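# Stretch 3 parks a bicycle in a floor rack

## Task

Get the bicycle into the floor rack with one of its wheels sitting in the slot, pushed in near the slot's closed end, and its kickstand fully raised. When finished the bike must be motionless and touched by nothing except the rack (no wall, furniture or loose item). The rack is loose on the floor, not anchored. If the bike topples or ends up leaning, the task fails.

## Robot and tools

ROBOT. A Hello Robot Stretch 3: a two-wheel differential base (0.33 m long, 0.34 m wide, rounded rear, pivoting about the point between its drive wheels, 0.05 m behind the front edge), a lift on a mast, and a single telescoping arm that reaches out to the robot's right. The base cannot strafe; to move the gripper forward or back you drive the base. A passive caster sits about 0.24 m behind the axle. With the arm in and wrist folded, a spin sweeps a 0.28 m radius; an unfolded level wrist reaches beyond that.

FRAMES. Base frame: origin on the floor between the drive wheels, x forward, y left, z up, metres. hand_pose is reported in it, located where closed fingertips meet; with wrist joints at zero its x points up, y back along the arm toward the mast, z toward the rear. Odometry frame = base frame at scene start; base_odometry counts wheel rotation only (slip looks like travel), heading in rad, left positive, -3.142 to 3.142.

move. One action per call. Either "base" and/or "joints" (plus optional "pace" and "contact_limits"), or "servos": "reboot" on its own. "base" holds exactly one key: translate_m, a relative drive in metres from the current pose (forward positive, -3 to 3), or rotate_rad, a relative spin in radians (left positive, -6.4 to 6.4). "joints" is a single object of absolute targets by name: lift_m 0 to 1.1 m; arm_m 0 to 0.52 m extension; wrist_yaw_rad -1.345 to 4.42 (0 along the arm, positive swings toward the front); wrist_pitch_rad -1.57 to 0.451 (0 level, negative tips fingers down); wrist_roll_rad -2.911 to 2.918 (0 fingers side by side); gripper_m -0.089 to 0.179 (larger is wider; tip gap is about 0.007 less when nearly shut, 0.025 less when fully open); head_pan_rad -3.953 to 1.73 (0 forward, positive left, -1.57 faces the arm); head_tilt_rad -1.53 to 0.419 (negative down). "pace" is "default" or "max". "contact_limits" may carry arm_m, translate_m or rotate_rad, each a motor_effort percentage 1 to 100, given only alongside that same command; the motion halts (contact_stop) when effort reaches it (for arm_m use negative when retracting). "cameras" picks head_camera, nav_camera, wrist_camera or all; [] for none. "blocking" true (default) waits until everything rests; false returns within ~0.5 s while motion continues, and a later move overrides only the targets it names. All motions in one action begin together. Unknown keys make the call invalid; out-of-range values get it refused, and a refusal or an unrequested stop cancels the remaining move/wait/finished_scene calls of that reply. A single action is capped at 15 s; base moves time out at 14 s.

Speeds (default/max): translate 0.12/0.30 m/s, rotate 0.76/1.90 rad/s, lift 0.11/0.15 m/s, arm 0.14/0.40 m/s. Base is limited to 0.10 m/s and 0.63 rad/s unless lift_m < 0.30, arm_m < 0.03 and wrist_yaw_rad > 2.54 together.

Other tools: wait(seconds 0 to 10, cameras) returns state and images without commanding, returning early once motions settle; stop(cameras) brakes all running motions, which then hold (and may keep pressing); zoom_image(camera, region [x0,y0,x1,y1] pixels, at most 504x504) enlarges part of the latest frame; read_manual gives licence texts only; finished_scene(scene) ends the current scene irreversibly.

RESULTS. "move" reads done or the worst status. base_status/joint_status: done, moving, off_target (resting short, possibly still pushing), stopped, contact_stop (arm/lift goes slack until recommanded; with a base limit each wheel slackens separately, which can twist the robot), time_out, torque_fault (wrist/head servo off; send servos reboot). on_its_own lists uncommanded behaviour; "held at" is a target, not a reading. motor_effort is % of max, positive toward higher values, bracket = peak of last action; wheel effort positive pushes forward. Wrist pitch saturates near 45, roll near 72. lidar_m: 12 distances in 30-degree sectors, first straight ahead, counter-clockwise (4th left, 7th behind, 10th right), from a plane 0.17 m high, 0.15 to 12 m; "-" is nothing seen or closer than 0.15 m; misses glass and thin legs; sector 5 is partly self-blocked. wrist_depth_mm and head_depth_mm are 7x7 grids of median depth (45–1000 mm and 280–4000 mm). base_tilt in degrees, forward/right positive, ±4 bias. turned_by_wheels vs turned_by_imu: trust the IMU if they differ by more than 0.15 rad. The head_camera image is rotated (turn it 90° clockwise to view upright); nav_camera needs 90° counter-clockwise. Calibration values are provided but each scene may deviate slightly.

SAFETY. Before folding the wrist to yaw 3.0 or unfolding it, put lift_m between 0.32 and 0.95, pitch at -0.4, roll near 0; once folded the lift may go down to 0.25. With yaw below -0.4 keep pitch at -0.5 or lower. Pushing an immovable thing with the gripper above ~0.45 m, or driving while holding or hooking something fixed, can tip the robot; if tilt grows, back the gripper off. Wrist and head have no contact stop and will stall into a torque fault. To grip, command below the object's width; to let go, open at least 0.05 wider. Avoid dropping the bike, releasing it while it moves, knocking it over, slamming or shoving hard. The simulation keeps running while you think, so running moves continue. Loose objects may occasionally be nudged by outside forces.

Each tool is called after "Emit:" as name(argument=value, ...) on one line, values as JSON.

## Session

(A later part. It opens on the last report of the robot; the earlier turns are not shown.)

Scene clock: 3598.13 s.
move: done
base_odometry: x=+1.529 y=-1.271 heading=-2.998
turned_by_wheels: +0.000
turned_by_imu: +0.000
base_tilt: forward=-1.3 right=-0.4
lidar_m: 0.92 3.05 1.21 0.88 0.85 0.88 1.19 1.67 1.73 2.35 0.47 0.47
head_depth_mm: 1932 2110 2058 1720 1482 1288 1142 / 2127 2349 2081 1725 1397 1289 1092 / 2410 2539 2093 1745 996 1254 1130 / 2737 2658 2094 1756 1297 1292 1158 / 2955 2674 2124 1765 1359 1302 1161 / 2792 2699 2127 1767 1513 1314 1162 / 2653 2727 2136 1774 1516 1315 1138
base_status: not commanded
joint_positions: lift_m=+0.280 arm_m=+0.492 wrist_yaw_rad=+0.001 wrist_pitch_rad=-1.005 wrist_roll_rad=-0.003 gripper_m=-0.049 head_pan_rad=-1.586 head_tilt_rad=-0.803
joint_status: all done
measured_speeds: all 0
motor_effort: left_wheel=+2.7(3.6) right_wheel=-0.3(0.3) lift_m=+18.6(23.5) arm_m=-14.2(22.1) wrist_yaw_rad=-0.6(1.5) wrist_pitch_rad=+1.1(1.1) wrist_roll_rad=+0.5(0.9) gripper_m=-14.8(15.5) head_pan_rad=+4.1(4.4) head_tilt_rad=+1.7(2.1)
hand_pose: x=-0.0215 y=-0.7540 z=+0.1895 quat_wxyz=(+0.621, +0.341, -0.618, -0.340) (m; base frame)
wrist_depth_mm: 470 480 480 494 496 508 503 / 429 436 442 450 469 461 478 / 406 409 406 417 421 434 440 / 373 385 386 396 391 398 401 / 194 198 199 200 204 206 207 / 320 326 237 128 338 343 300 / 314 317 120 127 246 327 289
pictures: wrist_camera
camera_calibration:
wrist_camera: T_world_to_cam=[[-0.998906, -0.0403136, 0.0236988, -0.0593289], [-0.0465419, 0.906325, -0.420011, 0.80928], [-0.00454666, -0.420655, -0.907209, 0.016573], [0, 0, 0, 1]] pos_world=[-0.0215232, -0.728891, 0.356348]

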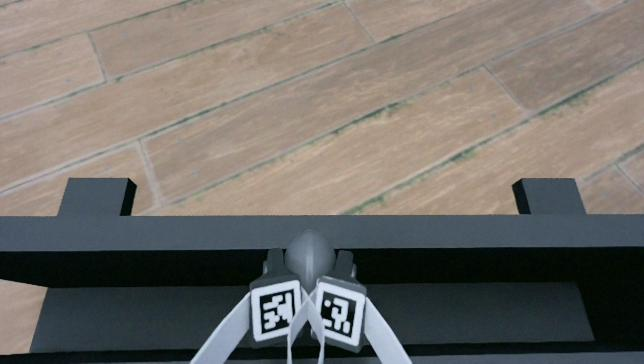

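Emit:
move(joints={"lift_m":0.243}, cameras=["wrist_camera"])

Scene clock: 3601.50 s.
move: done
base_odometry: x=+1.529 y=-1.271 heading=-2.998
turned_by_wheels: +0.000
turned_by_imu: +0.000
base_tilt: forward=-1.3 right=-0.5
lidar_m: 0.92 3.05 1.21 0.88 0.85 0.88 1.19 1.67 1.73 2.34 0.47 0.47
head_depth_mm: 1902 2110 2069 1712 1479 1293 1139 / 2136 2354 2077 1731 1391 1291 1112 / 2412 2549 2112 1740 1039 1229 1134 / 2785 2667 2097 1744 1330 1308 1156 / 2958 2686 2128 1740 1356 1309 1157 / 2804 2712 2159 1754 1498 1305 1157 / 2636 2755 2154 1779 1514 1318 1149
base_status: not commanded
joint_positions: lift_m=+0.243 arm_m=+0.492 wrist_yaw_rad=+0.001 wrist_pitch_rad=-1.010 wrist_roll_rad=-0.003 gripper_m=-0.049 head_pan_rad=-1.586 head_tilt_rad=-0.803
joint_status: all done
measured_speeds: all 0
motor_effort: left_wheel=+3.1(3.8) right_wheel=-0.1(0.4) lift_m=+19.3(20.6) arm_m=-13.1(14.5) wrist_yaw_rad=-0.5(1.5) wrist_pitch_rad=+1.9(2.2) wrist_roll_rad=+0.7(0.9) gripper_m=-14.4(15.6) head_pan_rad=+4.0(4.6) head_tilt_rad=+1.7(2.2)
hand_pose: x=-0.0215 y=-0.7527 z=+0.1519 quat_wxyz=(+0.620, +0.343, -0.617, -0.342) (m; base frame)
wrist_depth_mm: 416 421 424 433 439 446 452 / 387 394 400 400 409 409 418 / 359 364 371 369 377 381 384 / 315 328 344 348 352 354 342 / 181 165 169 164 175 179 181 / 288 291 249 127 303 307 303 / 278 282 120 147 212 292 293
pictures: wrist_camera
camera_calibration:
wrist_camera: T_world_to_cam=[[-0.998906, -0.0404483, 0.0234752, -0.0584522], [-0.0465452, 0.908672, -0.414909, 0.793283], [-0.00454885, -0.415548, -0.90956, -0.0128518], [0, 0, 0, 1]] pos_world=[-0.0215232, -0.728539, 0.318823]

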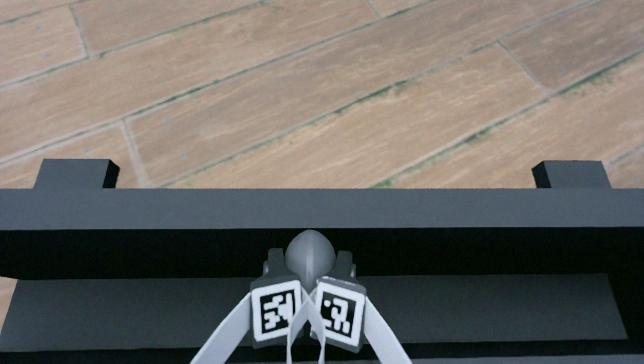

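Emit:
move(joints={"lift_m":0.23}, cameras=[])

Emit:
move(joints={"arm_m":0.35}, cameras=["wrist_camera","head_camera"])

Scene clock: 3608.53 s.
move: done
base_odometry: x=+1.529 y=-1.271 heading=-2.998
turned_by_wheels: +0.000
turned_by_imu: +0.000
base_tilt: forward=-1.3 right=-0.5
lidar_m: 0.92 3.04 1.22 0.88 0.85 0.87 1.19 1.67 1.73 2.35 0.47 0.47
head_depth_mm: 1935 2112 2057 1726 1474 1290 1139 / 2136 2359 2089 1734 1396 1289 1109 / 2402 2560 2095 1730 1045 1227 1133 / 2743 2706 2109 1744 1317 1299 1150 / 2956 2684 2137 1757 1353 1301 1157 / 2783 2692 2129 1759 1505 1314 1158 / 2658 2715 2141 1783 1519 1310 1148
base_status: not commanded
joint_positions: lift_m=+0.230 arm_m=+0.492 wrist_yaw_rad=+0.001 wrist_pitch_rad=-1.010 wrist_roll_rad=-0.003 gripper_m=-0.049 head_pan_rad=-1.586 head_tilt_rad=-0.803
joint_status: all done
measured_speeds: all 0
motor_effort: left_wheel=+3.4(3.6) right_wheel=+0.0(0.2) lift_m=+18.3(21.4) arm_m=-11.8(12.9) wrist_yaw_rad=-0.9(1.7) wrist_pitch_rad=+2.0(2.2) wrist_roll_rad=+0.8(0.9) gripper_m=-14.6(15.5) head_pan_rad=+3.9(4.5) head_tilt_rad=+1.8(2.1)
hand_pose: x=-0.0215 y=-0.7527 z=+0.1388 quat_wxyz=(+0.620, +0.343, -0.617, -0.342) (m; base frame)
wrist_depth_mm: 397 402 412 413 420 427 434 / 367 373 378 383 392 389 397 / 346 348 349 359 363 364 371 / 302 153 154 156 342 160 163 / 163 166 167 154 174 177 181 / 279 282 248 128 292 293 294 / 266 271 120 127 216 283 284
pictures: none
No camera images: "cameras" was empty.

Scene clock: 3610.83 s.
move: done
base_odometry: x=+1.529 y=-1.271 heading=-2.998
turned_by_wheels: +0.000
turned_by_imu: +0.000
base_tilt: forward=-1.3 right=-0.5
lidar_m: 0.92 3.05 1.21 0.88 0.85 0.87 1.19 1.67 1.73 2.34 0.47 0.48
head_depth_mm: 1932 2118 2076 1716 1472 1288 1137 / 2150 2348 2061 1736 1470 1250 1127 / 2405 2537 2088 1731 1481 935 1130 / 2773 2647 2103 1762 1487 1251 1153 / 2960 2677 2125 1755 1502 1239 1156 / 2800 2694 2130 1761 1503 1283 1165 / 2609 2740 2144 1763 1509 1311 1148
base_status: not commanded
joint_positions: lift_m=+0.230 arm_m=+0.350 wrist_yaw_rad=+0.001 wrist_pitch_rad=-0.987 wrist_roll_rad=-0.003 gripper_m=-0.049 head_pan_rad=-1.586 head_tilt_rad=-0.803
joint_status: all done
measured_speeds: all 0
motor_effort: left_wheel=+3.6(3.7) right_wheel=+0.2(0.2) lift_m=+22.2(22.2) arm_m=-16.2(24.5) wrist_yaw_rad=-1.3(2.2) wrist_pitch_rad=-2.4(3.6) wrist_roll_rad=+0.7(1.0) gripper_m=-15.6(15.6) head_pan_rad=+4.1(4.5) head_tilt_rad=+1.5(2.2)
hand_pose: x=-0.0215 y=-0.6161 z=+0.1416 quat_wxyz=(+0.624, +0.336, -0.621, -0.335) (m; base frame)
wrist_depth_mm: 416 418 428 431 437 441 454 / 380 385 388 399 404 404 419 / 350 358 362 366 368 379 380 / 155 157 160 162 165 168 169 / 191 199 202 191 223 232 245 / 281 287 283 128 298 301 301 / 270 130 120 129 134 136 136
pictures: head_camera (sideways), wrist_camera
camera_calibration:
head_camera: T_world_to_cam=[[0.0574236, 0.72262, -0.688856, 0.922242], [0.998257, -0.0321225, 0.0495184, -0.0679242], [0.0136552, -0.690499, -0.723204, 0.90248], [0, 0, 0, 1]] pos_world=[0.00252377, -0.0454507, 1.29133]
wrist_camera: T_world_to_cam=[[-0.998906, -0.0398814, 0.0244124, -0.0524683], [-0.0465391, 0.898621, -0.43625, 0.661753], [-0.00453923, -0.436909, -0.899494, 0.0200434], [0, 0, 0, 1]] pos_world=[-0.0215225, -0.588, 0.308]

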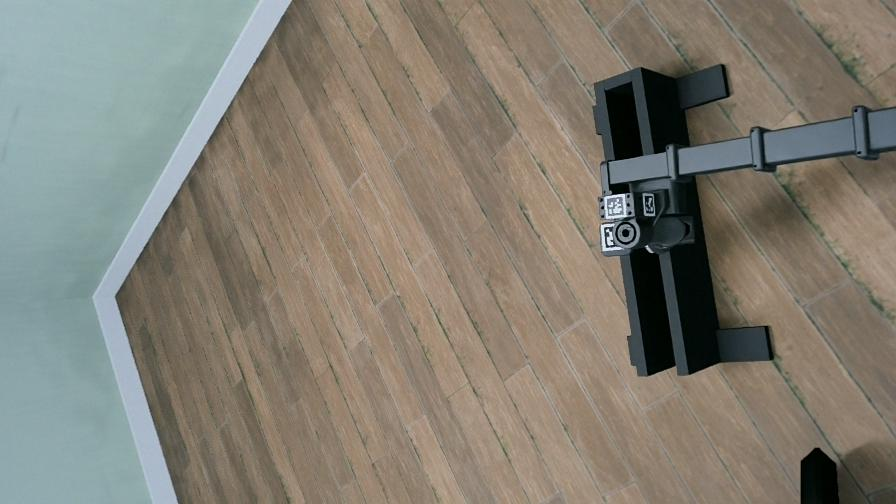

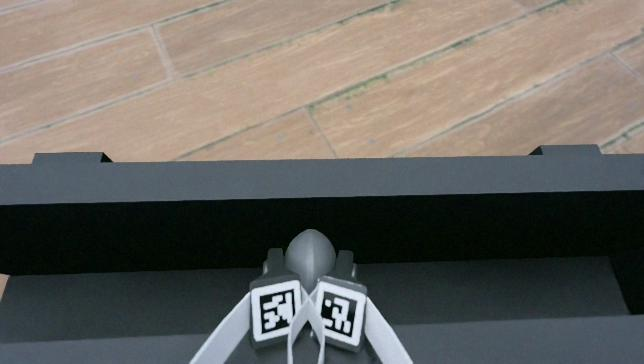

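Emit:
move(joints={"arm_m":0.185}, cameras=[])

Emit:
move(joints={"arm_m":0.195}, cameras=[])

Emit:
move(joints={"lift_m":0.5}, cameras=["head_camera","wrist_camera"])

Scene clock: 3616.60 s.
move: done
base_odometry: x=+1.529 y=-1.271 heading=-2.998
turned_by_wheels: +0.000
turned_by_imu: +0.000
base_tilt: forward=-1.3 right=-0.4
lidar_m: 0.92 3.04 1.21 0.88 0.85 0.88 1.19 1.67 1.73 2.35 0.47 0.47
head_depth_mm: 1927 2136 2072 1723 1471 1293 1143 / 2124 2356 2077 1729 1471 1195 1124 / 2421 2550 2096 1735 1494 1132 842 / 2750 2640 2110 1754 1487 1294 1132 / 2988 2704 2141 1747 1497 1310 1122 / 2820 2741 2121 1761 1494 1306 1161 / 2668 2719 2137 1797 1509 1315 1146
base_status: not commanded
joint_positions: lift_m=+0.230 arm_m=+0.185 wrist_yaw_rad=+0.001 wrist_pitch_rad=-0.986 wrist_roll_rad=-0.003 gripper_m=-0.049 head_pan_rad=-1.586 head_tilt_rad=-0.803
joint_status: all done
measured_speeds: all 0
motor_effort: left_wheel=+3.6(3.7) right_wheel=+0.1(0.3) lift_m=+29.7(30.6) arm_m=-15.7(21.6) wrist_yaw_rad=+0.4(1.9) wrist_pitch_rad=-2.7(2.7) wrist_roll_rad=+0.7(1.2) gripper_m=-14.6(15.4) head_pan_rad=+4.0(4.6) head_tilt_rad=+1.3(2.1)
hand_pose: x=-0.0215 y=-0.4512 z=+0.1417 quat_wxyz=(+0.624, +0.335, -0.622, -0.334) (m; base frame)
wrist_depth_mm: 412 418 422 432 444 446 458 / 384 384 396 394 402 412 416 / 350 361 361 371 373 377 385 / 158 158 159 163 166 169 174 / 195 192 199 183 228 253 271 / 282 283 282 128 295 298 301 / 271 272 120 130 134 137 137
pictures: none
No camera images: "cameras" was empty.

Scene clock: 3617.43 s.
move: done
base_odometry: x=+1.529 y=-1.271 heading=-2.998
turned_by_wheels: +0.000
turned_by_imu: +0.000
base_tilt: forward=-1.3 right=-0.5
lidar_m: 0.92 3.05 1.21 0.88 0.85 0.87 1.19 1.67 1.73 2.35 0.47 0.47
head_depth_mm: 1914 2128 2068 1709 1477 1279 1146 / 2158 2335 2078 1726 1485 1190 1125 / 2402 2540 2085 1746 1487 1144 1099 / 2711 2644 2117 1763 1480 1296 1138 / 2946 2683 2128 1741 1498 1311 1124 / 2812 2724 2128 1772 1509 1299 1166 / 2630 2751 2143 1769 1503 1318 1144
base_status: not commanded
joint_positions: lift_m=+0.230 arm_m=+0.195 wrist_yaw_rad=+0.001 wrist_pitch_rad=-1.004 wrist_roll_rad=-0.003 gripper_m=-0.049 head_pan_rad=-1.586 head_tilt_rad=-0.803
joint_status: all done
measured_speeds: all 0
motor_effort: left_wheel=+3.3(3.4) right_wheel=+0.1(0.2) lift_m=+31.1(31.9) arm_m=+16.0(18.6) wrist_yaw_rad=-0.7(1.9) wrist_pitch_rad=+0.5(2.7) wrist_roll_rad=+0.9(0.9) gripper_m=-14.9(15.2) head_pan_rad=+3.6(4.6) head_tilt_rad=+1.6(2.0)
hand_pose: x=-0.0215 y=-0.4573 z=+0.1396 quat_wxyz=(+0.621, +0.341, -0.619, -0.340) (m; base frame)
wrist_depth_mm: 401 408 419 420 429 430 435 / 372 381 379 388 396 397 407 / 346 351 353 361 363 371 375 / 306 155 157 158 162 163 167 / 165 171 178 171 214 228 252 / 276 280 259 128 291 299 298 / 269 269 120 129 132 135 137
pictures: none
No camera images: "cameras" was empty.

Scene clock: 3620.73 s.
move: done
base_odometry: x=+1.529 y=-1.271 heading=-2.998
turned_by_wheels: +0.000
turned_by_imu: +0.000
base_tilt: forward=-1.3 right=-0.5
lidar_m: 0.92 3.05 1.21 0.88 0.85 0.88 1.19 1.67 1.73 2.36 0.47 0.47
head_depth_mm: 1927 2131 2107 1720 1473 1285 1137 / 2146 2336 2083 1733 1478 580 519 / 2404 2531 2080 1740 1497 644 1145 / 2752 2660 2120 1750 1492 1150 1135 / 2966 2681 2134 1763 1492 1307 1123 / 2768 2672 2118 1773 1510 1315 1162 / 2648 2749 2130 1781 1515 1320 1146
base_status: not commanded
joint_positions: lift_m=+0.500 arm_m=+0.195 wrist_yaw_rad=+0.001 wrist_pitch_rad=-1.005 wrist_roll_rad=-0.003 gripper_m=-0.049 head_pan_rad=-1.586 head_tilt_rad=-0.803
joint_status: all done
measured_speeds: all 0
motor_effort: left_wheel=+3.5(3.7) right_wheel=+0.0(0.3) lift_m=+33.4(39.2) arm_m=+13.8(16.6) wrist_yaw_rad=+0.4(1.8) wrist_pitch_rad=+1.0(1.3) wrist_roll_rad=+0.8(1.0) gripper_m=-14.4(15.9) head_pan_rad=+4.3(4.7) head_tilt_rad=+1.1(2.3)
hand_pose: x=-0.0215 y=-0.4570 z=+0.4095 quat_wxyz=(+0.621, +0.341, -0.618, -0.340) (m; base frame)
wrist_depth_mm: 763 758 781 824 812 811 829 / 702 715 743 726 746 769 776 / 661 667 662 683 697 700 709 / 618 637 632 637 646 650 667 / 575 584 589 598 601 613 612 / 539 540 124 127 559 - 578 / 510 520 120 128 444 399 546
pictures: head_camera (sideways), wrist_camera
camera_calibration:
head_camera: T_world_to_cam=[[0.0574233, 0.72262, -0.688857, 0.922242], [0.998257, -0.0321221, 0.0495184, -0.0679242], [0.0136555, -0.690499, -0.723204, 0.90248], [0, 0, 0, 1]] pos_world=[0.00252379, -0.0454507, 1.29133]
wrist_camera: T_world_to_cam=[[-0.998906, -0.0403156, 0.0236957, -0.0525682], [-0.0465421, 0.906358, -0.419939, 0.632469], [-0.00454669, -0.420582, -0.907243, 0.341131], [0, 0, 0, 1]] pos_world=[-0.0215232, -0.431889, 0.576332]

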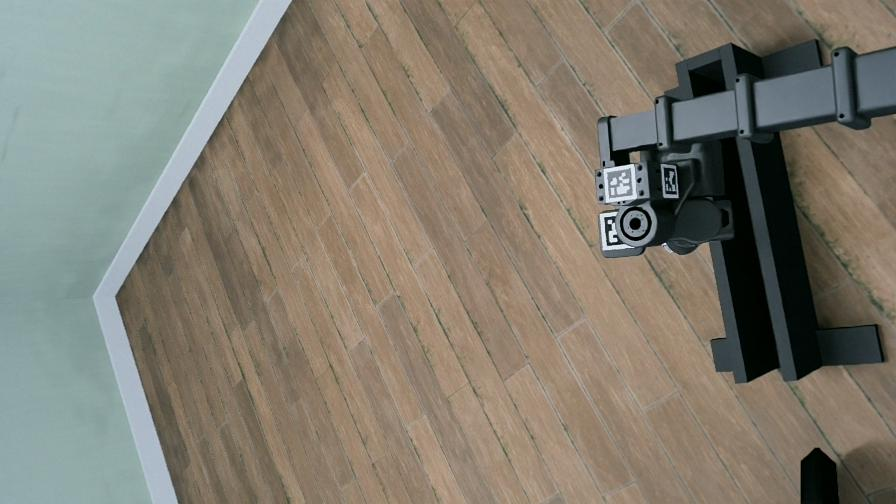

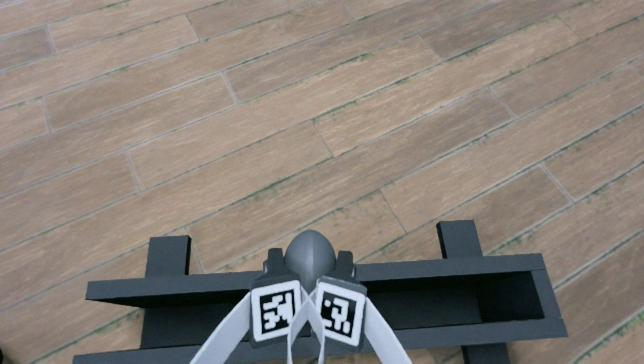

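Emit:
move(base={"rotate_rad":0.28}, joints={"arm_m":0.05,"wrist_pitch_rad":-1.55,"lift_m":0.98}, cameras=[])

Emit:
move(base={"translate_m":0.5}, joints={"wrist_roll_rad":1.29}, cameras=[])

Emit:
move(base={"rotate_rad":-0.28}, cameras=[])

Emit:
move(base={"translate_m":0.54}, joints={"gripper_m":0.12}, cameras=["head_camera","wrist_camera"])

Scene clock: 3638.83 s.
move: done
base_odometry: x=+1.529 y=-1.271 heading=-2.718
turned_by_wheels: +0.280
turned_by_imu: +0.275
base_tilt: forward=-1.3 right=-0.5
lidar_m: 3.05 1.68 0.98 0.85 0.85 0.98 1.67 1.67 1.94 2.90 0.47 0.62
head_depth_mm: 2671 - - - 1407 1282 1112 / 2935 2756 - - - 1210 1117 / 2879 2734 - - - - 1109 / 2790 2683 2101 1790 1492 1146 1130 / 2697 2665 2121 1760 1511 1306 1161 / 2600 2713 2135 1770 1497 1310 1163 / 2527 2733 2151 1759 1508 1320 1170
base_status: done
joint_positions: lift_m=+0.980 arm_m=+0.050 wrist_yaw_rad=+0.001 wrist_pitch_rad=-1.544 wrist_roll_rad=-0.003 gripper_m=-0.049 head_pan_rad=-1.586 head_tilt_rad=-0.803
joint_status: all done
measured_speeds: all 0
motor_effort: left_wheel=-4.3(8.7) right_wheel=+4.7(7.7) lift_m=+33.9(39.5) arm_m=-14.7(22.6) wrist_yaw_rad=+0.6(1.9) wrist_pitch_rad=-1.2(2.4) wrist_roll_rad=+0.7(1.1) gripper_m=-14.7(16.0) head_pan_rad=+3.4(4.7) head_tilt_rad=+1.1(2.2)
hand_pose: x=-0.0216 y=-0.1777 z=+0.8619 quat_wxyz=(+0.507, +0.494, -0.505, -0.493) (m; base frame)
wrist_depth_mm: 956 759 - 997 - - - / - 986 992 - - - - / - - - - - - - / - - - 911 - - - / - - - 920 - - - / - - - 127 - - - / - - 120 - - - -
pictures: none
No camera images: "cameras" was empty.

Scene clock: 3644.93 s.
move: done
base_odometry: x=+1.073 y=-1.477 heading=-2.718
turned_by_wheels: +0.000
turned_by_imu: +0.002
base_tilt: forward=-1.3 right=-0.5
lidar_m: 2.59 1.88 1.12 0.97 0.97 1.13 1.99 2.15 0.47 0.44 0.54 0.74
head_depth_mm: 2893 - - - - 1286 1139 / 2799 2719 - - - 1227 1148 / 2693 2727 - - - 370 1127 / 2662 2676 2097 1796 - 1114 1150 / 2586 2692 2134 1746 1521 1122 1139 / 2471 2667 2160 1764 1477 1247 1162 / 2422 2614 2164 1780 1069 1293 1168
base_status: done
joint_positions: lift_m=+0.980 arm_m=+0.050 wrist_yaw_rad=+0.001 wrist_pitch_rad=-1.544 wrist_roll_rad=+1.285 gripper_m=-0.049 head_pan_rad=-1.586 head_tilt_rad=-0.803
joint_status: all done
measured_speeds: all 0
motor_effort: left_wheel=-0.9(4.1) right_wheel=+3.9(7.9) lift_m=+31.6(34.8) arm_m=-12.6(15.4) wrist_yaw_rad=-1.1(2.1) wrist_pitch_rad=-1.2(1.4) wrist_roll_rad=+1.3(2.3) gripper_m=-15.4(15.5) head_pan_rad=+4.0(5.1) head_tilt_rad=+0.8(2.2)
hand_pose: x=-0.0216 y=-0.1775 z=+0.8619 quat_wxyz=(+0.102, +0.099, -0.709, -0.691) (m; base frame)
wrist_depth_mm: 952 971 949 - 995 991 977 / - 992 - - - - - / - 764 - - 883 - - / - 499 - - 891 - - / - - - - - - 420 / 717 - - 128 - - - / - - 120 - - - -
pictures: none
No camera images: "cameras" was empty.

Scene clock: 3646.43 s.
move: done
base_odometry: x=+1.073 y=-1.477 heading=-2.998
turned_by_wheels: -0.280
turned_by_imu: -0.275
base_tilt: forward=-1.3 right=-0.5
lidar_m: 2.69 2.58 1.39 1.01 0.98 1.00 1.37 2.15 0.48 0.44 0.46 0.55
head_depth_mm: 2485 - - - - 1237 1143 / 2748 2729 - - - 1249 1145 / 3064 2731 - - - 370 1132 / 3041 2656 2120 1791 - 1092 1156 / 2841 2707 2121 1772 1525 1028 1161 / 2655 2730 2132 1763 1500 808 1149 / 2535 2670 2162 1776 1513 807 1163
base_status: done
joint_positions: lift_m=+0.980 arm_m=+0.050 wrist_yaw_rad=+0.001 wrist_pitch_rad=-1.544 wrist_roll_rad=+1.285 gripper_m=-0.049 head_pan_rad=-1.586 head_tilt_rad=-0.803
joint_status: not commanded
measured_speeds: all 0
motor_effort: left_wheel=+4.3(9.5) right_wheel=-4.9(8.1) lift_m=+30.9(32.4) arm_m=-12.9(14.2) wrist_yaw_rad=-0.3(2.0) wrist_pitch_rad=-1.2(1.5) wrist_roll_rad=+1.7(1.8) gripper_m=-14.5(15.4) head_pan_rad=+4.0(4.7) head_tilt_rad=+1.7(2.2)
hand_pose: x=-0.0216 y=-0.1775 z=+0.8619 quat_wxyz=(+0.102, +0.099, -0.709, -0.691) (m; base frame)
wrist_depth_mm: - - 970 993 - - 985 / - - 992 - 997 - - / - - - - 859 - - / - - - - 879 - - / - 812 - - - - 425 / - 531 939 128 - - - / - 777 120 - - - -
pictures: none
No camera images: "cameras" was empty.

Scene clock: 3652.97 s.
move: done
base_odometry: x=+0.538 y=-1.554 heading=-2.998
turned_by_wheels: +0.000
turned_by_imu: +0.003
base_tilt: forward=-1.3 right=-0.5
lidar_m: 2.20 2.12 1.74 1.29 1.25 1.29 1.76 0.62 0.36 0.35 0.37 2.60
head_depth_mm: 3048 - - - - 1086 1124 / 3066 2744 - - - 1079 1128 / 2923 2704 - - - - 1045 / 2693 2674 2114 1786 - 1254 1152 / 2563 2653 2121 1762 1521 980 1139 / 2409 2575 2130 1769 1511 1217 1166 / 2298 2457 2149 1764 1518 1322 1163
base_status: done
joint_positions: lift_m=+0.980 arm_m=+0.050 wrist_yaw_rad=+0.001 wrist_pitch_rad=-1.544 wrist_roll_rad=+1.285 gripper_m=+0.120 head_pan_rad=-1.586 head_tilt_rad=-0.803
joint_status: all done
measured_speeds: all 0
motor_effort: left_wheel=+2.8(8.8) right_wheel=+0.3(4.0) lift_m=+29.1(32.0) arm_m=-13.4(14.3) wrist_yaw_rad=-0.2(2.0) wrist_pitch_rad=-1.2(1.5) wrist_roll_rad=+1.3(1.6) gripper_m=+0.2(80.5) head_pan_rad=+4.0(4.8) head_tilt_rad=+1.5(2.1)
hand_pose: x=-0.0216 y=-0.1775 z=+0.8619 quat_wxyz=(+0.102, +0.099, -0.709, -0.691) (m; base frame)
wrist_depth_mm: 986 - 864 986 964 - - / - 507 - - - - - / - 487 - - 865 - - / - 355 - - 865 - - / - - - - - - 421 / - 121 - - - - - / 107 123 - - - 118 -
pictures: head_camera (sideways), wrist_camera
camera_calibration:
head_camera: T_world_to_cam=[[0.0573889, 0.722572, -0.688909, 0.922311], [0.998258, -0.0320721, 0.0495197, -0.0679258], [0.0136868, -0.690551, -0.723154, 0.902415], [0, 0, 0, 1]] pos_world=[0.00252589, -0.0454517, 1.29134]
wrist_camera: T_world_to_cam=[[-0.323292, 0.945936, -0.0262028, 0.180536], [0.938193, 0.324017, 0.121682, 0.0201632], [0.123594, 0.0147558, -0.992223, 1.02243], [0, 0, 0, 1]] pos_world=[-0.0869168, -0.192395, 1.01675]

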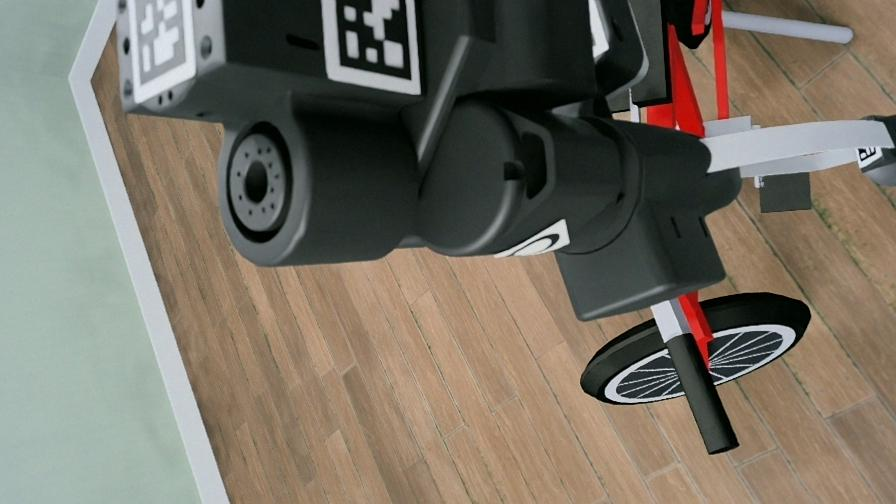

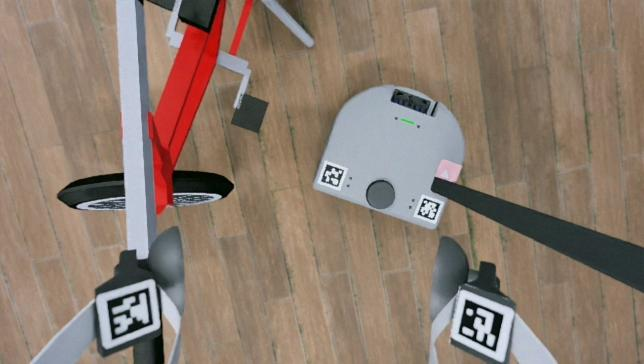

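Emit:
move(base={"translate_m":0.046}, joints={"arm_m":0.222,"lift_m":0.93,"wrist_roll_rad":1.27}, cameras=["wrist_camera"])

Scene clock: 3661.77 s.
move: done
base_odometry: x=+0.493 y=-1.561 heading=-2.998
turned_by_wheels: +0.000
turned_by_imu: +0.001
base_tilt: forward=-1.3 right=-0.5
lidar_m: 2.17 2.09 1.78 1.32 1.27 1.31 1.79 0.63 0.36 0.36 0.43 2.58
head_depth_mm: 2964 287 1955 1725 1409 1148 1125 / 2934 317 346 1651 1471 1070 1145 / 2787 323 344 440 684 1055 1129 / 2704 334 349 402 1501 983 1133 / 2524 2679 2111 1717 1500 1019 1140 / 2386 2590 2144 1770 1506 1263 1165 / 2276 2469 2159 1772 1517 1315 1162
base_status: done
joint_positions: lift_m=+0.930 arm_m=+0.222 wrist_yaw_rad=+0.001 wrist_pitch_rad=-1.544 wrist_roll_rad=+1.275 gripper_m=+0.120 head_pan_rad=-1.586 head_tilt_rad=-0.803
joint_status: all done
measured_speeds: all 0
motor_effort: left_wheel=+3.0(9.2) right_wheel=+1.0(4.1) lift_m=+20.8(26.0) arm_m=+15.2(22.4) wrist_yaw_rad=+0.0(1.6) wrist_pitch_rad=-1.2(1.3) wrist_roll_rad=-1.6(3.0) gripper_m=+0.6(1.2) head_pan_rad=+3.5(4.6) head_tilt_rad=+1.4(2.2)
hand_pose: x=-0.0216 y=-0.3494 z=+0.8119 quat_wxyz=(+0.106, +0.103, -0.708, -0.690) (m; base frame)
wrist_depth_mm: 930 958 949 445 945 954 976 / 975 959 994 935 975 973 936 / - 937 996 783 903 874 991 / 992 - 595 996 839 833 - / - - - - - 866 - / - 120 - - - - - / 108 - - - - 117 -
pictures: wrist_camera
camera_calibration:
wrist_camera: T_world_to_cam=[[-0.333281, 0.942468, -0.0260348, 0.340348], [0.934749, 0.333906, 0.121453, 0.0855431], [0.123159, 0.0161419, -0.992256, 0.975848], [0, 0, 0, 1]] pos_world=[-0.0867138, -0.365083, 0.966763]

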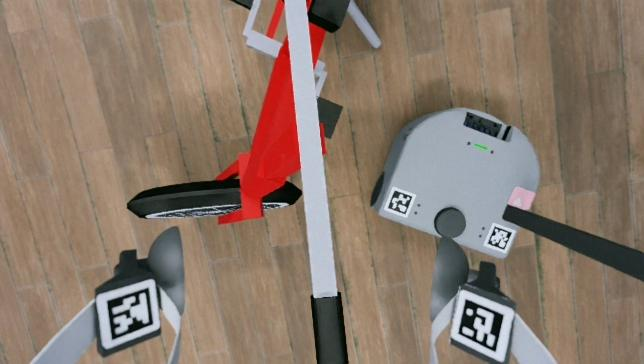

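Emit:
move(base={"translate_m":-0.027}, joints={"arm_m":0.228,"lift_m":0.85,"wrist_roll_rad":1.17}, cameras=["wrist_camera"])

Scene clock: 3670.37 s.
move: done
base_odometry: x=+0.520 y=-1.557 heading=-2.997
turned_by_wheels: +0.000
turned_by_imu: +0.000
base_tilt: forward=-1.3 right=-0.4
lidar_m: 2.19 2.11 1.75 1.30 1.26 1.30 1.77 0.63 0.36 0.36 0.37 2.59
head_depth_mm: 3055 2609 348 291 1164 1088 1120 / 3073 2648 375 486 1479 1066 1146 / 2927 2642 385 419 1405 1055 1115 / 2749 2660 405 441 1438 1233 1150 / 2570 2672 2138 1749 1500 981 1136 / 2424 2614 2139 1763 1502 1240 1164 / 2265 2528 2161 1782 1522 1309 1165
base_status: done
joint_positions: lift_m=+0.850 arm_m=+0.228 wrist_yaw_rad=+0.001 wrist_pitch_rad=-1.544 wrist_roll_rad=+1.175 gripper_m=+0.120 head_pan_rad=-1.586 head_tilt_rad=-0.803
joint_status: all done
measured_speeds: all 0
motor_effort: left_wheel=-0.4(5.8) right_wheel=-4.5(7.4) lift_m=+17.6(24.5) arm_m=+15.3(19.9) wrist_yaw_rad=-0.6(1.3) wrist_pitch_rad=-1.1(1.3) wrist_roll_rad=-1.8(2.8) gripper_m=+0.4(1.0) head_pan_rad=+3.7(4.6) head_tilt_rad=+1.6(2.1)
hand_pose: x=-0.0216 y=-0.3555 z=+0.7319 quat_wxyz=(+0.141, +0.137, -0.702, -0.684) (m; base frame)
wrist_depth_mm: 876 835 839 341 891 875 888 / 881 857 865 868 876 917 889 / 883 904 919 734 906 892 894 / 901 898 477 233 760 744 926 / 919 925 957 932 774 741 921 / 973 121 955 952 947 797 958 / 107 972 - 957 985 118 990
pictures: wrist_camera
camera_calibration:
wrist_camera: T_world_to_cam=[[-0.425278, 0.904718, -0.0249874, 0.327755], [0.897285, 0.425074, 0.119126, 0.130578], [0.118397, 0.0282408, -0.992565, 0.901001], [0, 0, 0, 1]] pos_world=[-0.0844542, -0.377476, 0.886936]

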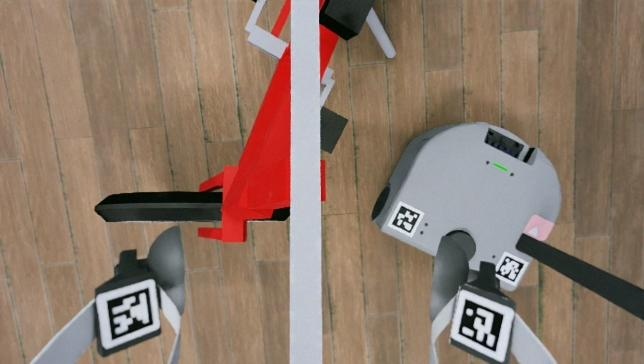

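Emit:
move(base={"translate_m":-0.03}, joints={"arm_m":0.24,"lift_m":0.79}, cameras=["wrist_camera"])

Scene clock: 3677.20 s.
move: done
base_odometry: x=+0.549 y=-1.553 heading=-2.997
turned_by_wheels: +0.000
turned_by_imu: +0.000
base_tilt: forward=-1.3 right=-0.4
lidar_m: 2.22 2.13 1.73 1.28 1.24 1.28 1.75 0.62 0.36 0.35 0.37 2.60
head_depth_mm: 3019 2601 2057 380 321 298 1122 / 3054 2646 1918 397 1161 1071 1150 / 2957 2601 444 450 1398 1056 1126 / 2738 2652 2118 467 670 1224 1152 / 2559 2677 2125 1768 1493 978 1136 / 2418 2579 2133 1777 1505 1196 1161 / 2296 2501 2138 1784 1515 1313 1168
base_status: done
joint_positions: lift_m=+0.790 arm_m=+0.240 wrist_yaw_rad=+0.001 wrist_pitch_rad=-1.544 wrist_roll_rad=+1.175 gripper_m=+0.120 head_pan_rad=-1.586 head_tilt_rad=-0.803
joint_status: all done
measured_speeds: all 0
motor_effort: left_wheel=+0.3(5.1) right_wheel=-3.9(7.6) lift_m=+19.2(22.1) arm_m=+15.8(20.8) wrist_yaw_rad=+0.0(1.4) wrist_pitch_rad=-1.1(1.4) wrist_roll_rad=-1.8(2.1) gripper_m=+0.5(1.2) head_pan_rad=+4.0(4.4) head_tilt_rad=+1.7(2.4)
hand_pose: x=-0.0216 y=-0.3675 z=+0.6719 quat_wxyz=(+0.141, +0.137, -0.702, -0.684) (m; base frame)
wrist_depth_mm: 800 793 807 279 796 811 828 / 822 821 822 341 841 833 800 / 811 835 827 661 841 728 851 / 840 846 848 839 711 697 861 / 862 504 311 181 695 714 875 / 878 121 901 873 866 726 862 / 108 123 907 890 921 117 903
pictures: wrist_camera
camera_calibration:
wrist_camera: T_world_to_cam=[[-0.425341, 0.904688, -0.0249864, 0.3371], [0.897256, 0.425136, 0.119125, 0.14285], [0.118393, 0.0282493, -0.992565, 0.841784], [0, 0, 0, 1]] pos_world=[-0.0844524, -0.389481, 0.826931]

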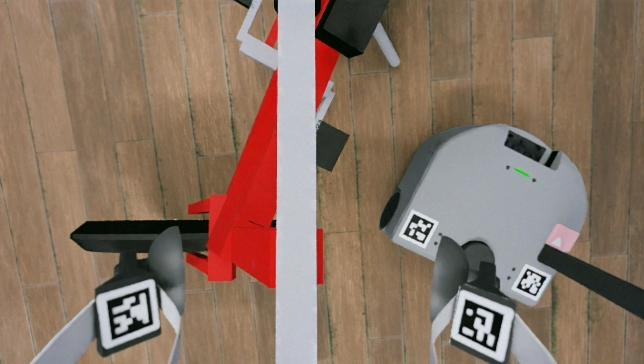

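Emit:
move(joints={"lift_m":0.774}, cameras=[])

Emit:
move(joints={"gripper_m":-0.04}, cameras=["wrist_camera"])

Scene clock: 3680.77 s.
move: done
base_odometry: x=+0.549 y=-1.553 heading=-2.997
turned_by_wheels: +0.000
turned_by_imu: +0.000
base_tilt: forward=-1.3 right=-0.5
lidar_m: 2.22 2.13 1.73 1.28 1.24 1.28 1.75 0.63 0.36 0.35 0.37 2.59
head_depth_mm: 3026 2604 2073 1677 333 294 1111 / 3088 2652 2087 406 811 1077 1144 / 2929 2657 2124 460 715 1056 1129 / 2698 2669 2107 473 543 1226 1153 / 2592 2675 2116 1766 1503 979 1137 / 2432 2612 2152 1774 1499 1201 1160 / 2278 2514 2134 1764 1524 1310 1170
base_status: not commanded
joint_positions: lift_m=+0.774 arm_m=+0.240 wrist_yaw_rad=+0.001 wrist_pitch_rad=-1.544 wrist_roll_rad=+1.175 gripper_m=+0.120 head_pan_rad=-1.586 head_tilt_rad=-0.803
joint_status: all done
measured_speeds: all 0
motor_effort: left_wheel=+0.7(0.9) right_wheel=-3.9(4.0) lift_m=+18.7(23.0) arm_m=+12.4(14.3) wrist_yaw_rad=-0.9(2.4) wrist_pitch_rad=-1.1(1.2) wrist_roll_rad=-1.8(2.2) gripper_m=+0.3(0.8) head_pan_rad=+4.4(4.4) head_tilt_rad=+1.8(2.2)
hand_pose: x=-0.0216 y=-0.3675 z=+0.6559 quat_wxyz=(+0.141, +0.137, -0.702, -0.684) (m; base frame)
wrist_depth_mm: 809 768 801 266 786 792 796 / 804 802 792 330 818 812 802 / 825 845 831 644 807 739 845 / 852 823 822 830 701 679 839 / 850 467 282 841 678 694 861 / 873 121 429 860 873 703 867 / 107 123 906 922 910 117 901
pictures: none
No camera images: "cameras" was empty.

Scene clock: 3682.90 s.
move: done
base_odometry: x=+0.549 y=-1.553 heading=-2.997
turned_by_wheels: +0.000
turned_by_imu: +0.000
base_tilt: forward=-1.3 right=-0.5
lidar_m: 2.22 2.13 1.73 1.28 1.25 1.28 1.75 0.62 0.36 0.35 0.37 2.59
head_depth_mm: 3037 2604 2070 1682 333 294 1111 / 3048 2662 2101 406 811 1074 1144 / 2924 2620 2107 461 721 1057 1123 / 2707 2677 2106 475 545 1230 1159 / 2584 2682 2125 1744 1492 971 1138 / 2416 2612 2140 1753 1503 1199 1165 / 2277 2561 2134 1764 1519 1316 1165
base_status: not commanded
joint_positions: lift_m=+0.774 arm_m=+0.240 wrist_yaw_rad=+0.001 wrist_pitch_rad=-1.529 wrist_roll_rad=+1.174 gripper_m=-0.039 head_pan_rad=-1.586 head_tilt_rad=-0.803
joint_status: all done
measured_speeds: all 0
motor_effort: left_wheel=+1.0(1.4) right_wheel=-3.8(4.1) lift_m=+23.7(24.3) arm_m=+11.7(13.3) wrist_yaw_rad=-0.9(2.0) wrist_pitch_rad=-3.9(4.9) wrist_roll_rad=-1.4(2.3) gripper_m=-19.0(96.5) head_pan_rad=+4.1(4.9) head_tilt_rad=+1.2(2.5)
hand_pose: x=-0.0216 y=-0.3714 z=+0.6557 quat_wxyz=(+0.143, +0.136, -0.707, -0.679) (m; base frame)
wrist_depth_mm: 804 802 788 265 781 773 798 / 791 840 792 159 809 794 802 / 831 806 830 157 804 703 794 / 847 861 840 154 769 674 848 / 857 844 324 150 689 681 825 / 885 871 127 143 852 700 706 / 902 886 121 129 891 886 908
pictures: wrist_camera
camera_calibration:
wrist_camera: T_world_to_cam=[[-0.426475, 0.903665, -0.0388309, 0.348931], [0.896725, 0.428036, 0.112556, 0.151831], [0.118334, 0.0131817, -0.992886, 0.820379], [0, 0, 0, 1]] pos_world=[-0.0844192, -0.39112, 0.811003]

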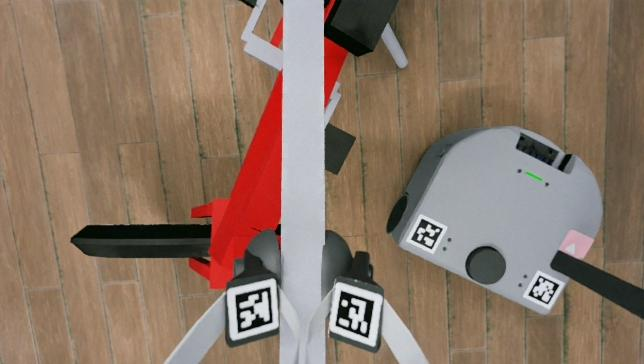

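Emit:
move(joints={"gripper_m":-0.07,"wrist_roll_rad":1.0}, cameras=[])

Emit:
move(joints={"gripper_m":-0.071,"wrist_roll_rad":0.8}, cameras=["wrist_camera","head_camera"])

Scene clock: 3687.33 s.
move: done
base_odometry: x=+0.549 y=-1.553 heading=-2.997
turned_by_wheels: +0.000
turned_by_imu: +0.000
base_tilt: forward=-1.3 right=-0.4
lidar_m: 2.22 2.14 1.73 1.28 1.24 1.28 1.75 0.63 0.36 0.35 0.37 2.60
head_depth_mm: 3025 2600 2071 1674 332 294 1108 / 3112 2570 2073 407 1144 1077 1151 / 2937 2619 2122 461 720 1055 1131 / 2741 2676 2107 474 541 1229 1156 / 2570 2672 2103 1746 1495 973 1145 / 2420 2617 2125 1780 1503 1171 1160 / 2292 2511 2143 1770 1512 1318 1161
base_status: not commanded
joint_positions: lift_m=+0.774 arm_m=+0.240 wrist_yaw_rad=-0.001 wrist_pitch_rad=-1.522 wrist_roll_rad=+1.011 gripper_m=-0.069 head_pan_rad=-1.586 head_tilt_rad=-0.803
joint_status: all done
measured_speeds: all 0
motor_effort: left_wheel=+1.0(1.8) right_wheel=-3.8(4.1) lift_m=+35.4(35.4) arm_m=+9.3(10.4) wrist_yaw_rad=-0.2(1.8) wrist_pitch_rad=-5.1(5.6) wrist_roll_rad=-3.9(4.2) gripper_m=-27.1(99.4) head_pan_rad=+3.5(4.4) head_tilt_rad=+1.6(1.9)
hand_pose: x=-0.0216 y=-0.3731 z=+0.6556 quat_wxyz=(+0.200, +0.190, -0.696, -0.663) (m; base frame)
wrist_depth_mm: 807 838 811 165 271 799 796 / 814 812 801 161 808 817 797 / 849 822 785 157 809 829 805 / 818 865 532 155 838 685 820 / 870 873 294 151 673 659 846 / 865 872 126 130 850 690 859 / 903 889 122 128 893 871 899
pictures: none
No camera images: "cameras" was empty.

Scene clock: 3688.07 s.
move: off_target
base_odometry: x=+0.549 y=-1.553 heading=-2.997
turned_by_wheels: +0.000
turned_by_imu: +0.000
base_tilt: forward=-1.3 right=-0.4
lidar_m: 2.22 2.14 1.74 1.28 1.24 1.28 1.74 0.62 0.36 0.35 0.37 2.60
head_depth_mm: 3015 2627 2084 1684 333 294 1109 / 3089 2600 2069 406 1148 1079 1144 / 2910 2630 2102 461 1395 1061 1112 / 2741 2671 2129 474 551 1233 1150 / 2571 2709 2148 1746 1498 981 1142 / 2427 2599 2136 1762 1510 1144 1165 / 2292 2491 2164 1778 1506 1315 1163
base_status: not commanded
joint_positions: lift_m=+0.774 arm_m=+0.240 wrist_yaw_rad=-0.007 wrist_pitch_rad=-1.528 wrist_roll_rad=+0.823 gripper_m=-0.068 head_pan_rad=-1.586 head_tilt_rad=-0.803
joint_status: wrist_roll_rad off_target (ended at +0.823, target +0.800); the others done
measured_speeds: all 0
motor_effort: left_wheel=+0.6(1.6) right_wheel=-3.9(4.1) lift_m=+27.1(36.2) arm_m=+8.6(9.6) wrist_yaw_rad=+5.2(7.7) wrist_pitch_rad=-3.8(5.2) wrist_roll_rad=-8.1(9.2) gripper_m=+3.3(37.8) head_pan_rad=+4.0(4.3) head_tilt_rad=+1.5(2.0)
hand_pose: x=-0.0215 y=-0.3716 z=+0.6557 quat_wxyz=(+0.262, +0.250, -0.673, -0.645) (m; base frame)
wrist_depth_mm: 809 806 777 791 268 771 800 / 822 816 804 577 294 813 793 / 838 834 828 157 812 818 813 / 821 841 436 155 826 849 842 / 853 844 271 151 691 696 848 / 875 874 126 133 712 696 884 / 875 871 121 128 707 713 924
pictures: head_camera (sideways), wrist_camera
camera_calibration:
head_camera: T_world_to_cam=[[0.0573795, 0.722551, -0.688932, 0.922341], [0.998259, -0.032058, 0.0495202, -0.0679265], [0.0136951, -0.690574, -0.723132, 0.902386], [0, 0, 0, 1]] pos_world=[0.00252646, -0.045452, 1.29134]
wrist_camera: T_world_to_cam=[[-0.705909, 0.70764, -0.030618, 0.264874], [0.702183, 0.704827, 0.10079, 0.258203], [0.0929036, 0.0496494, -0.994436, 0.834472], [0, 0, 0, 1]] pos_world=[-0.0718542, -0.410855, 0.811915]

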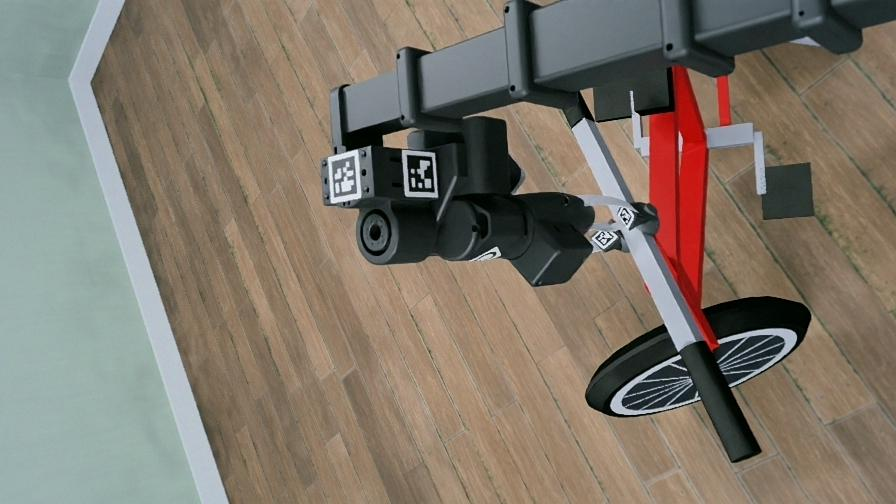

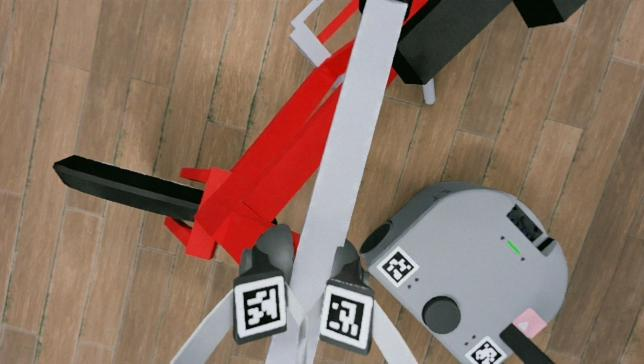

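Emit:
move(joints={"gripper_m":-0.07,"wrist_roll_rad":0.66}, cameras=[])

Emit:
move(joints={"gripper_m":-0.071,"wrist_roll_rad":0.52}, cameras=[])

Emit:
move(joints={"gripper_m":-0.07,"wrist_roll_rad":0.38}, cameras=["wrist_camera","head_camera"])

Scene clock: 3692.73 s.
move: off_target
base_odometry: x=+0.549 y=-1.553 heading=-2.997
turned_by_wheels: +0.000
turned_by_imu: +0.000
base_tilt: forward=-1.3 right=-0.5
lidar_m: 2.22 2.14 1.73 1.28 1.24 1.28 1.75 0.62 0.36 0.35 0.37 2.61
head_depth_mm: 3066 2563 2074 1666 333 294 1112 / 3065 2646 2103 406 1148 1077 1145 / 2932 2619 2099 460 732 1061 1111 / 2766 2658 2104 473 531 969 1151 / 2556 2687 2124 1769 1504 980 1141 / 2425 2601 2136 1754 1498 1117 1166 / 2305 2490 2144 1777 1520 1315 1166
base_status: not commanded
joint_positions: lift_m=+0.774 arm_m=+0.240 wrist_yaw_rad=-0.011 wrist_pitch_rad=-1.537 wrist_roll_rad=+0.691 gripper_m=-0.067 head_pan_rad=-1.586 head_tilt_rad=-0.803
joint_status: wrist_roll_rad off_target (ended at +0.691, target +0.660); the others done
measured_speeds: all 0
on_its_own: wrist_yaw_rad is at rest, and its effort (+10.3) is outside its rest range (-9 to +9)
motor_effort: left_wheel=+0.9(1.3) right_wheel=-2.6(4.1) lift_m=+16.4(16.9) arm_m=+5.7(7.2) wrist_yaw_rad=+10.3(10.8) wrist_pitch_rad=-2.4(4.2) wrist_roll_rad=-10.6(12.2) gripper_m=+2.4(42.9) head_pan_rad=+3.7(4.3) head_tilt_rad=+1.7(2.0)
hand_pose: x=-0.0215 y=-0.3693 z=+0.6558 quat_wxyz=(+0.303, +0.292, -0.652, -0.631) (m; base frame)
wrist_depth_mm: 797 780 791 800 160 273 290 / 814 818 795 819 273 816 818 / 807 808 849 304 812 829 789 / 845 594 393 153 833 867 837 / 862 867 248 150 682 730 855 / 840 886 126 130 692 698 875 / 890 897 120 128 679 717 893
pictures: none
No camera images: "cameras" was empty.

Scene clock: 3693.53 s.
move: off_target
base_odometry: x=+0.549 y=-1.553 heading=-2.997
turned_by_wheels: +0.000
turned_by_imu: +0.000
base_tilt: forward=-1.3 right=-0.5
lidar_m: 2.22 2.14 1.73 1.28 1.24 1.28 1.75 0.62 0.35 0.34 0.38 2.60
head_depth_mm: 3046 2601 2077 1676 333 293 1108 / 3054 2628 2089 406 1147 1072 1148 / 2915 2675 2087 460 724 1124 1116 / 2688 2645 2118 473 649 953 1158 / 2598 2710 2113 1759 1497 913 1143 / 2449 2577 2129 1765 1498 1112 1126 / 2302 2497 2171 1785 1508 1328 1163
base_status: not commanded
joint_positions: lift_m=+0.774 arm_m=+0.240 wrist_yaw_rad=-0.014 wrist_pitch_rad=-1.556 wrist_roll_rad=+0.551 gripper_m=-0.069 head_pan_rad=-1.586 head_tilt_rad=-0.803
joint_status: wrist_roll_rad off_target (ended at +0.551, target +0.520); the others done
measured_speeds: all 0
on_its_own: wrist_yaw_rad is at rest, and its effort (+12.6) is outside its rest range (-9 to +9)
motor_effort: left_wheel=+0.9(1.4) right_wheel=-2.1(2.5) lift_m=+15.7(16.7) arm_m=+5.8(6.9) wrist_yaw_rad=+12.6(13.9) wrist_pitch_rad=+1.0(2.3) wrist_roll_rad=-10.6(15.1) gripper_m=+1.3(53.6) head_pan_rad=+4.0(4.3) head_tilt_rad=+1.6(1.9)
hand_pose: x=-0.0214 y=-0.3646 z=+0.6561 quat_wxyz=(+0.343, +0.338, -0.624, -0.615) (m; base frame)
wrist_depth_mm: 766 774 776 807 152 274 276 / 776 814 813 803 271 278 810 / 783 834 813 303 825 823 850 / 836 835 301 151 843 815 850 / 838 859 236 149 704 859 868 / 866 889 125 134 696 767 882 / 874 874 123 148 722 716 903
pictures: none
No camera images: "cameras" was empty.

Scene clock: 3694.23 s.
move: off_target
base_odometry: x=+0.549 y=-1.553 heading=-2.997
turned_by_wheels: +0.000
turned_by_imu: +0.000
base_tilt: forward=-1.3 right=-0.5
lidar_m: 2.22 2.14 1.73 1.29 1.24 1.28 1.75 0.62 0.35 0.34 0.38 2.60
head_depth_mm: 3045 2616 2065 1674 332 293 1104 / 3110 2634 2061 406 1143 1078 1144 / 2937 2648 2096 460 1402 1228 1114 / 2717 2655 2118 473 649 948 1159 / 2556 2683 2145 1746 1502 901 1122 / 2417 2630 2123 1762 1503 1114 1124 / 2279 2495 2158 1783 1520 1322 1158
base_status: not commanded
joint_positions: lift_m=+0.774 arm_m=+0.240 wrist_yaw_rad=-0.015 wrist_pitch_rad=-1.556 wrist_roll_rad=+0.416 gripper_m=-0.068 head_pan_rad=-1.586 head_tilt_rad=-0.803
joint_status: wrist_roll_rad off_target (ended at +0.416, target +0.380); the others done
measured_speeds: all 0
on_its_own: wrist_yaw_rad is at rest, and its effort (+12.0) is outside its rest range (-9 to +9)
motor_effort: left_wheel=+1.1(1.2) right_wheel=-2.3(2.4) lift_m=+15.9(16.6) arm_m=+5.5(6.2) wrist_yaw_rad=+12.0(14.1) wrist_pitch_rad=+1.2(1.4) wrist_roll_rad=-12.0(15.0) gripper_m=+2.1(29.3) head_pan_rad=+3.3(4.4) head_tilt_rad=+1.1(2.1)
hand_pose: x=-0.0213 y=-0.3644 z=+0.6562 quat_wxyz=(+0.384, +0.378, -0.599, -0.592) (m; base frame)
wrist_depth_mm: 783 774 795 775 148 391 269 / 795 815 795 825 148 280 285 / 816 487 471 314 319 827 842 / 851 818 296 148 837 860 866 / 844 849 223 148 698 872 879 / 863 887 125 135 688 898 888 / 900 884 123 148 718 902 899
pictures: head_camera (sideways), wrist_camera
camera_calibration:
head_camera: T_world_to_cam=[[0.0573793, 0.722551, -0.688932, 0.922341], [0.998259, -0.0320577, 0.0495202, -0.0679265], [0.0136953, -0.690574, -0.723132, 0.902385], [0, 0, 0, 1]] pos_world=[0.00252647, -0.045452, 1.29134]
wrist_camera: T_world_to_cam=[[-0.925551, 0.378573, -0.00614719, 0.119325], [0.375267, 0.919383, 0.117937, 0.31297], [0.0502993, 0.10685, -0.993002, 0.8535], [0, 0, 0, 1]] pos_world=[-0.0499363, -0.424109, 0.811351]

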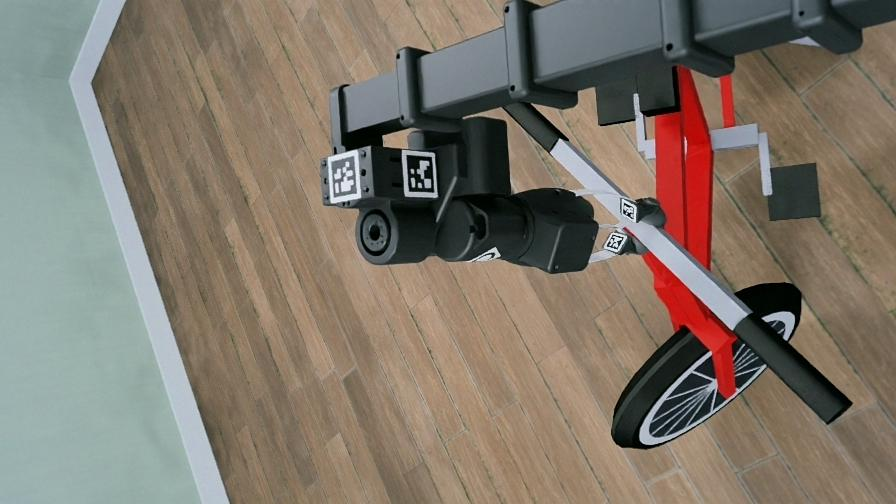

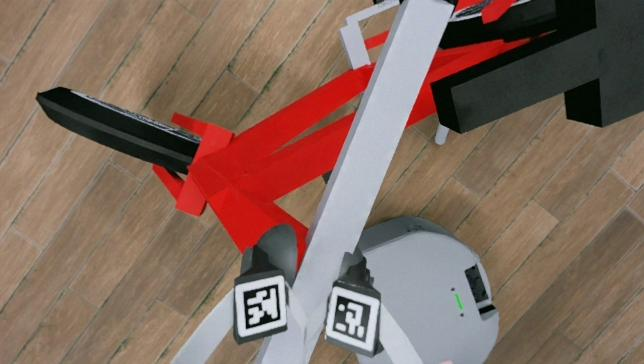

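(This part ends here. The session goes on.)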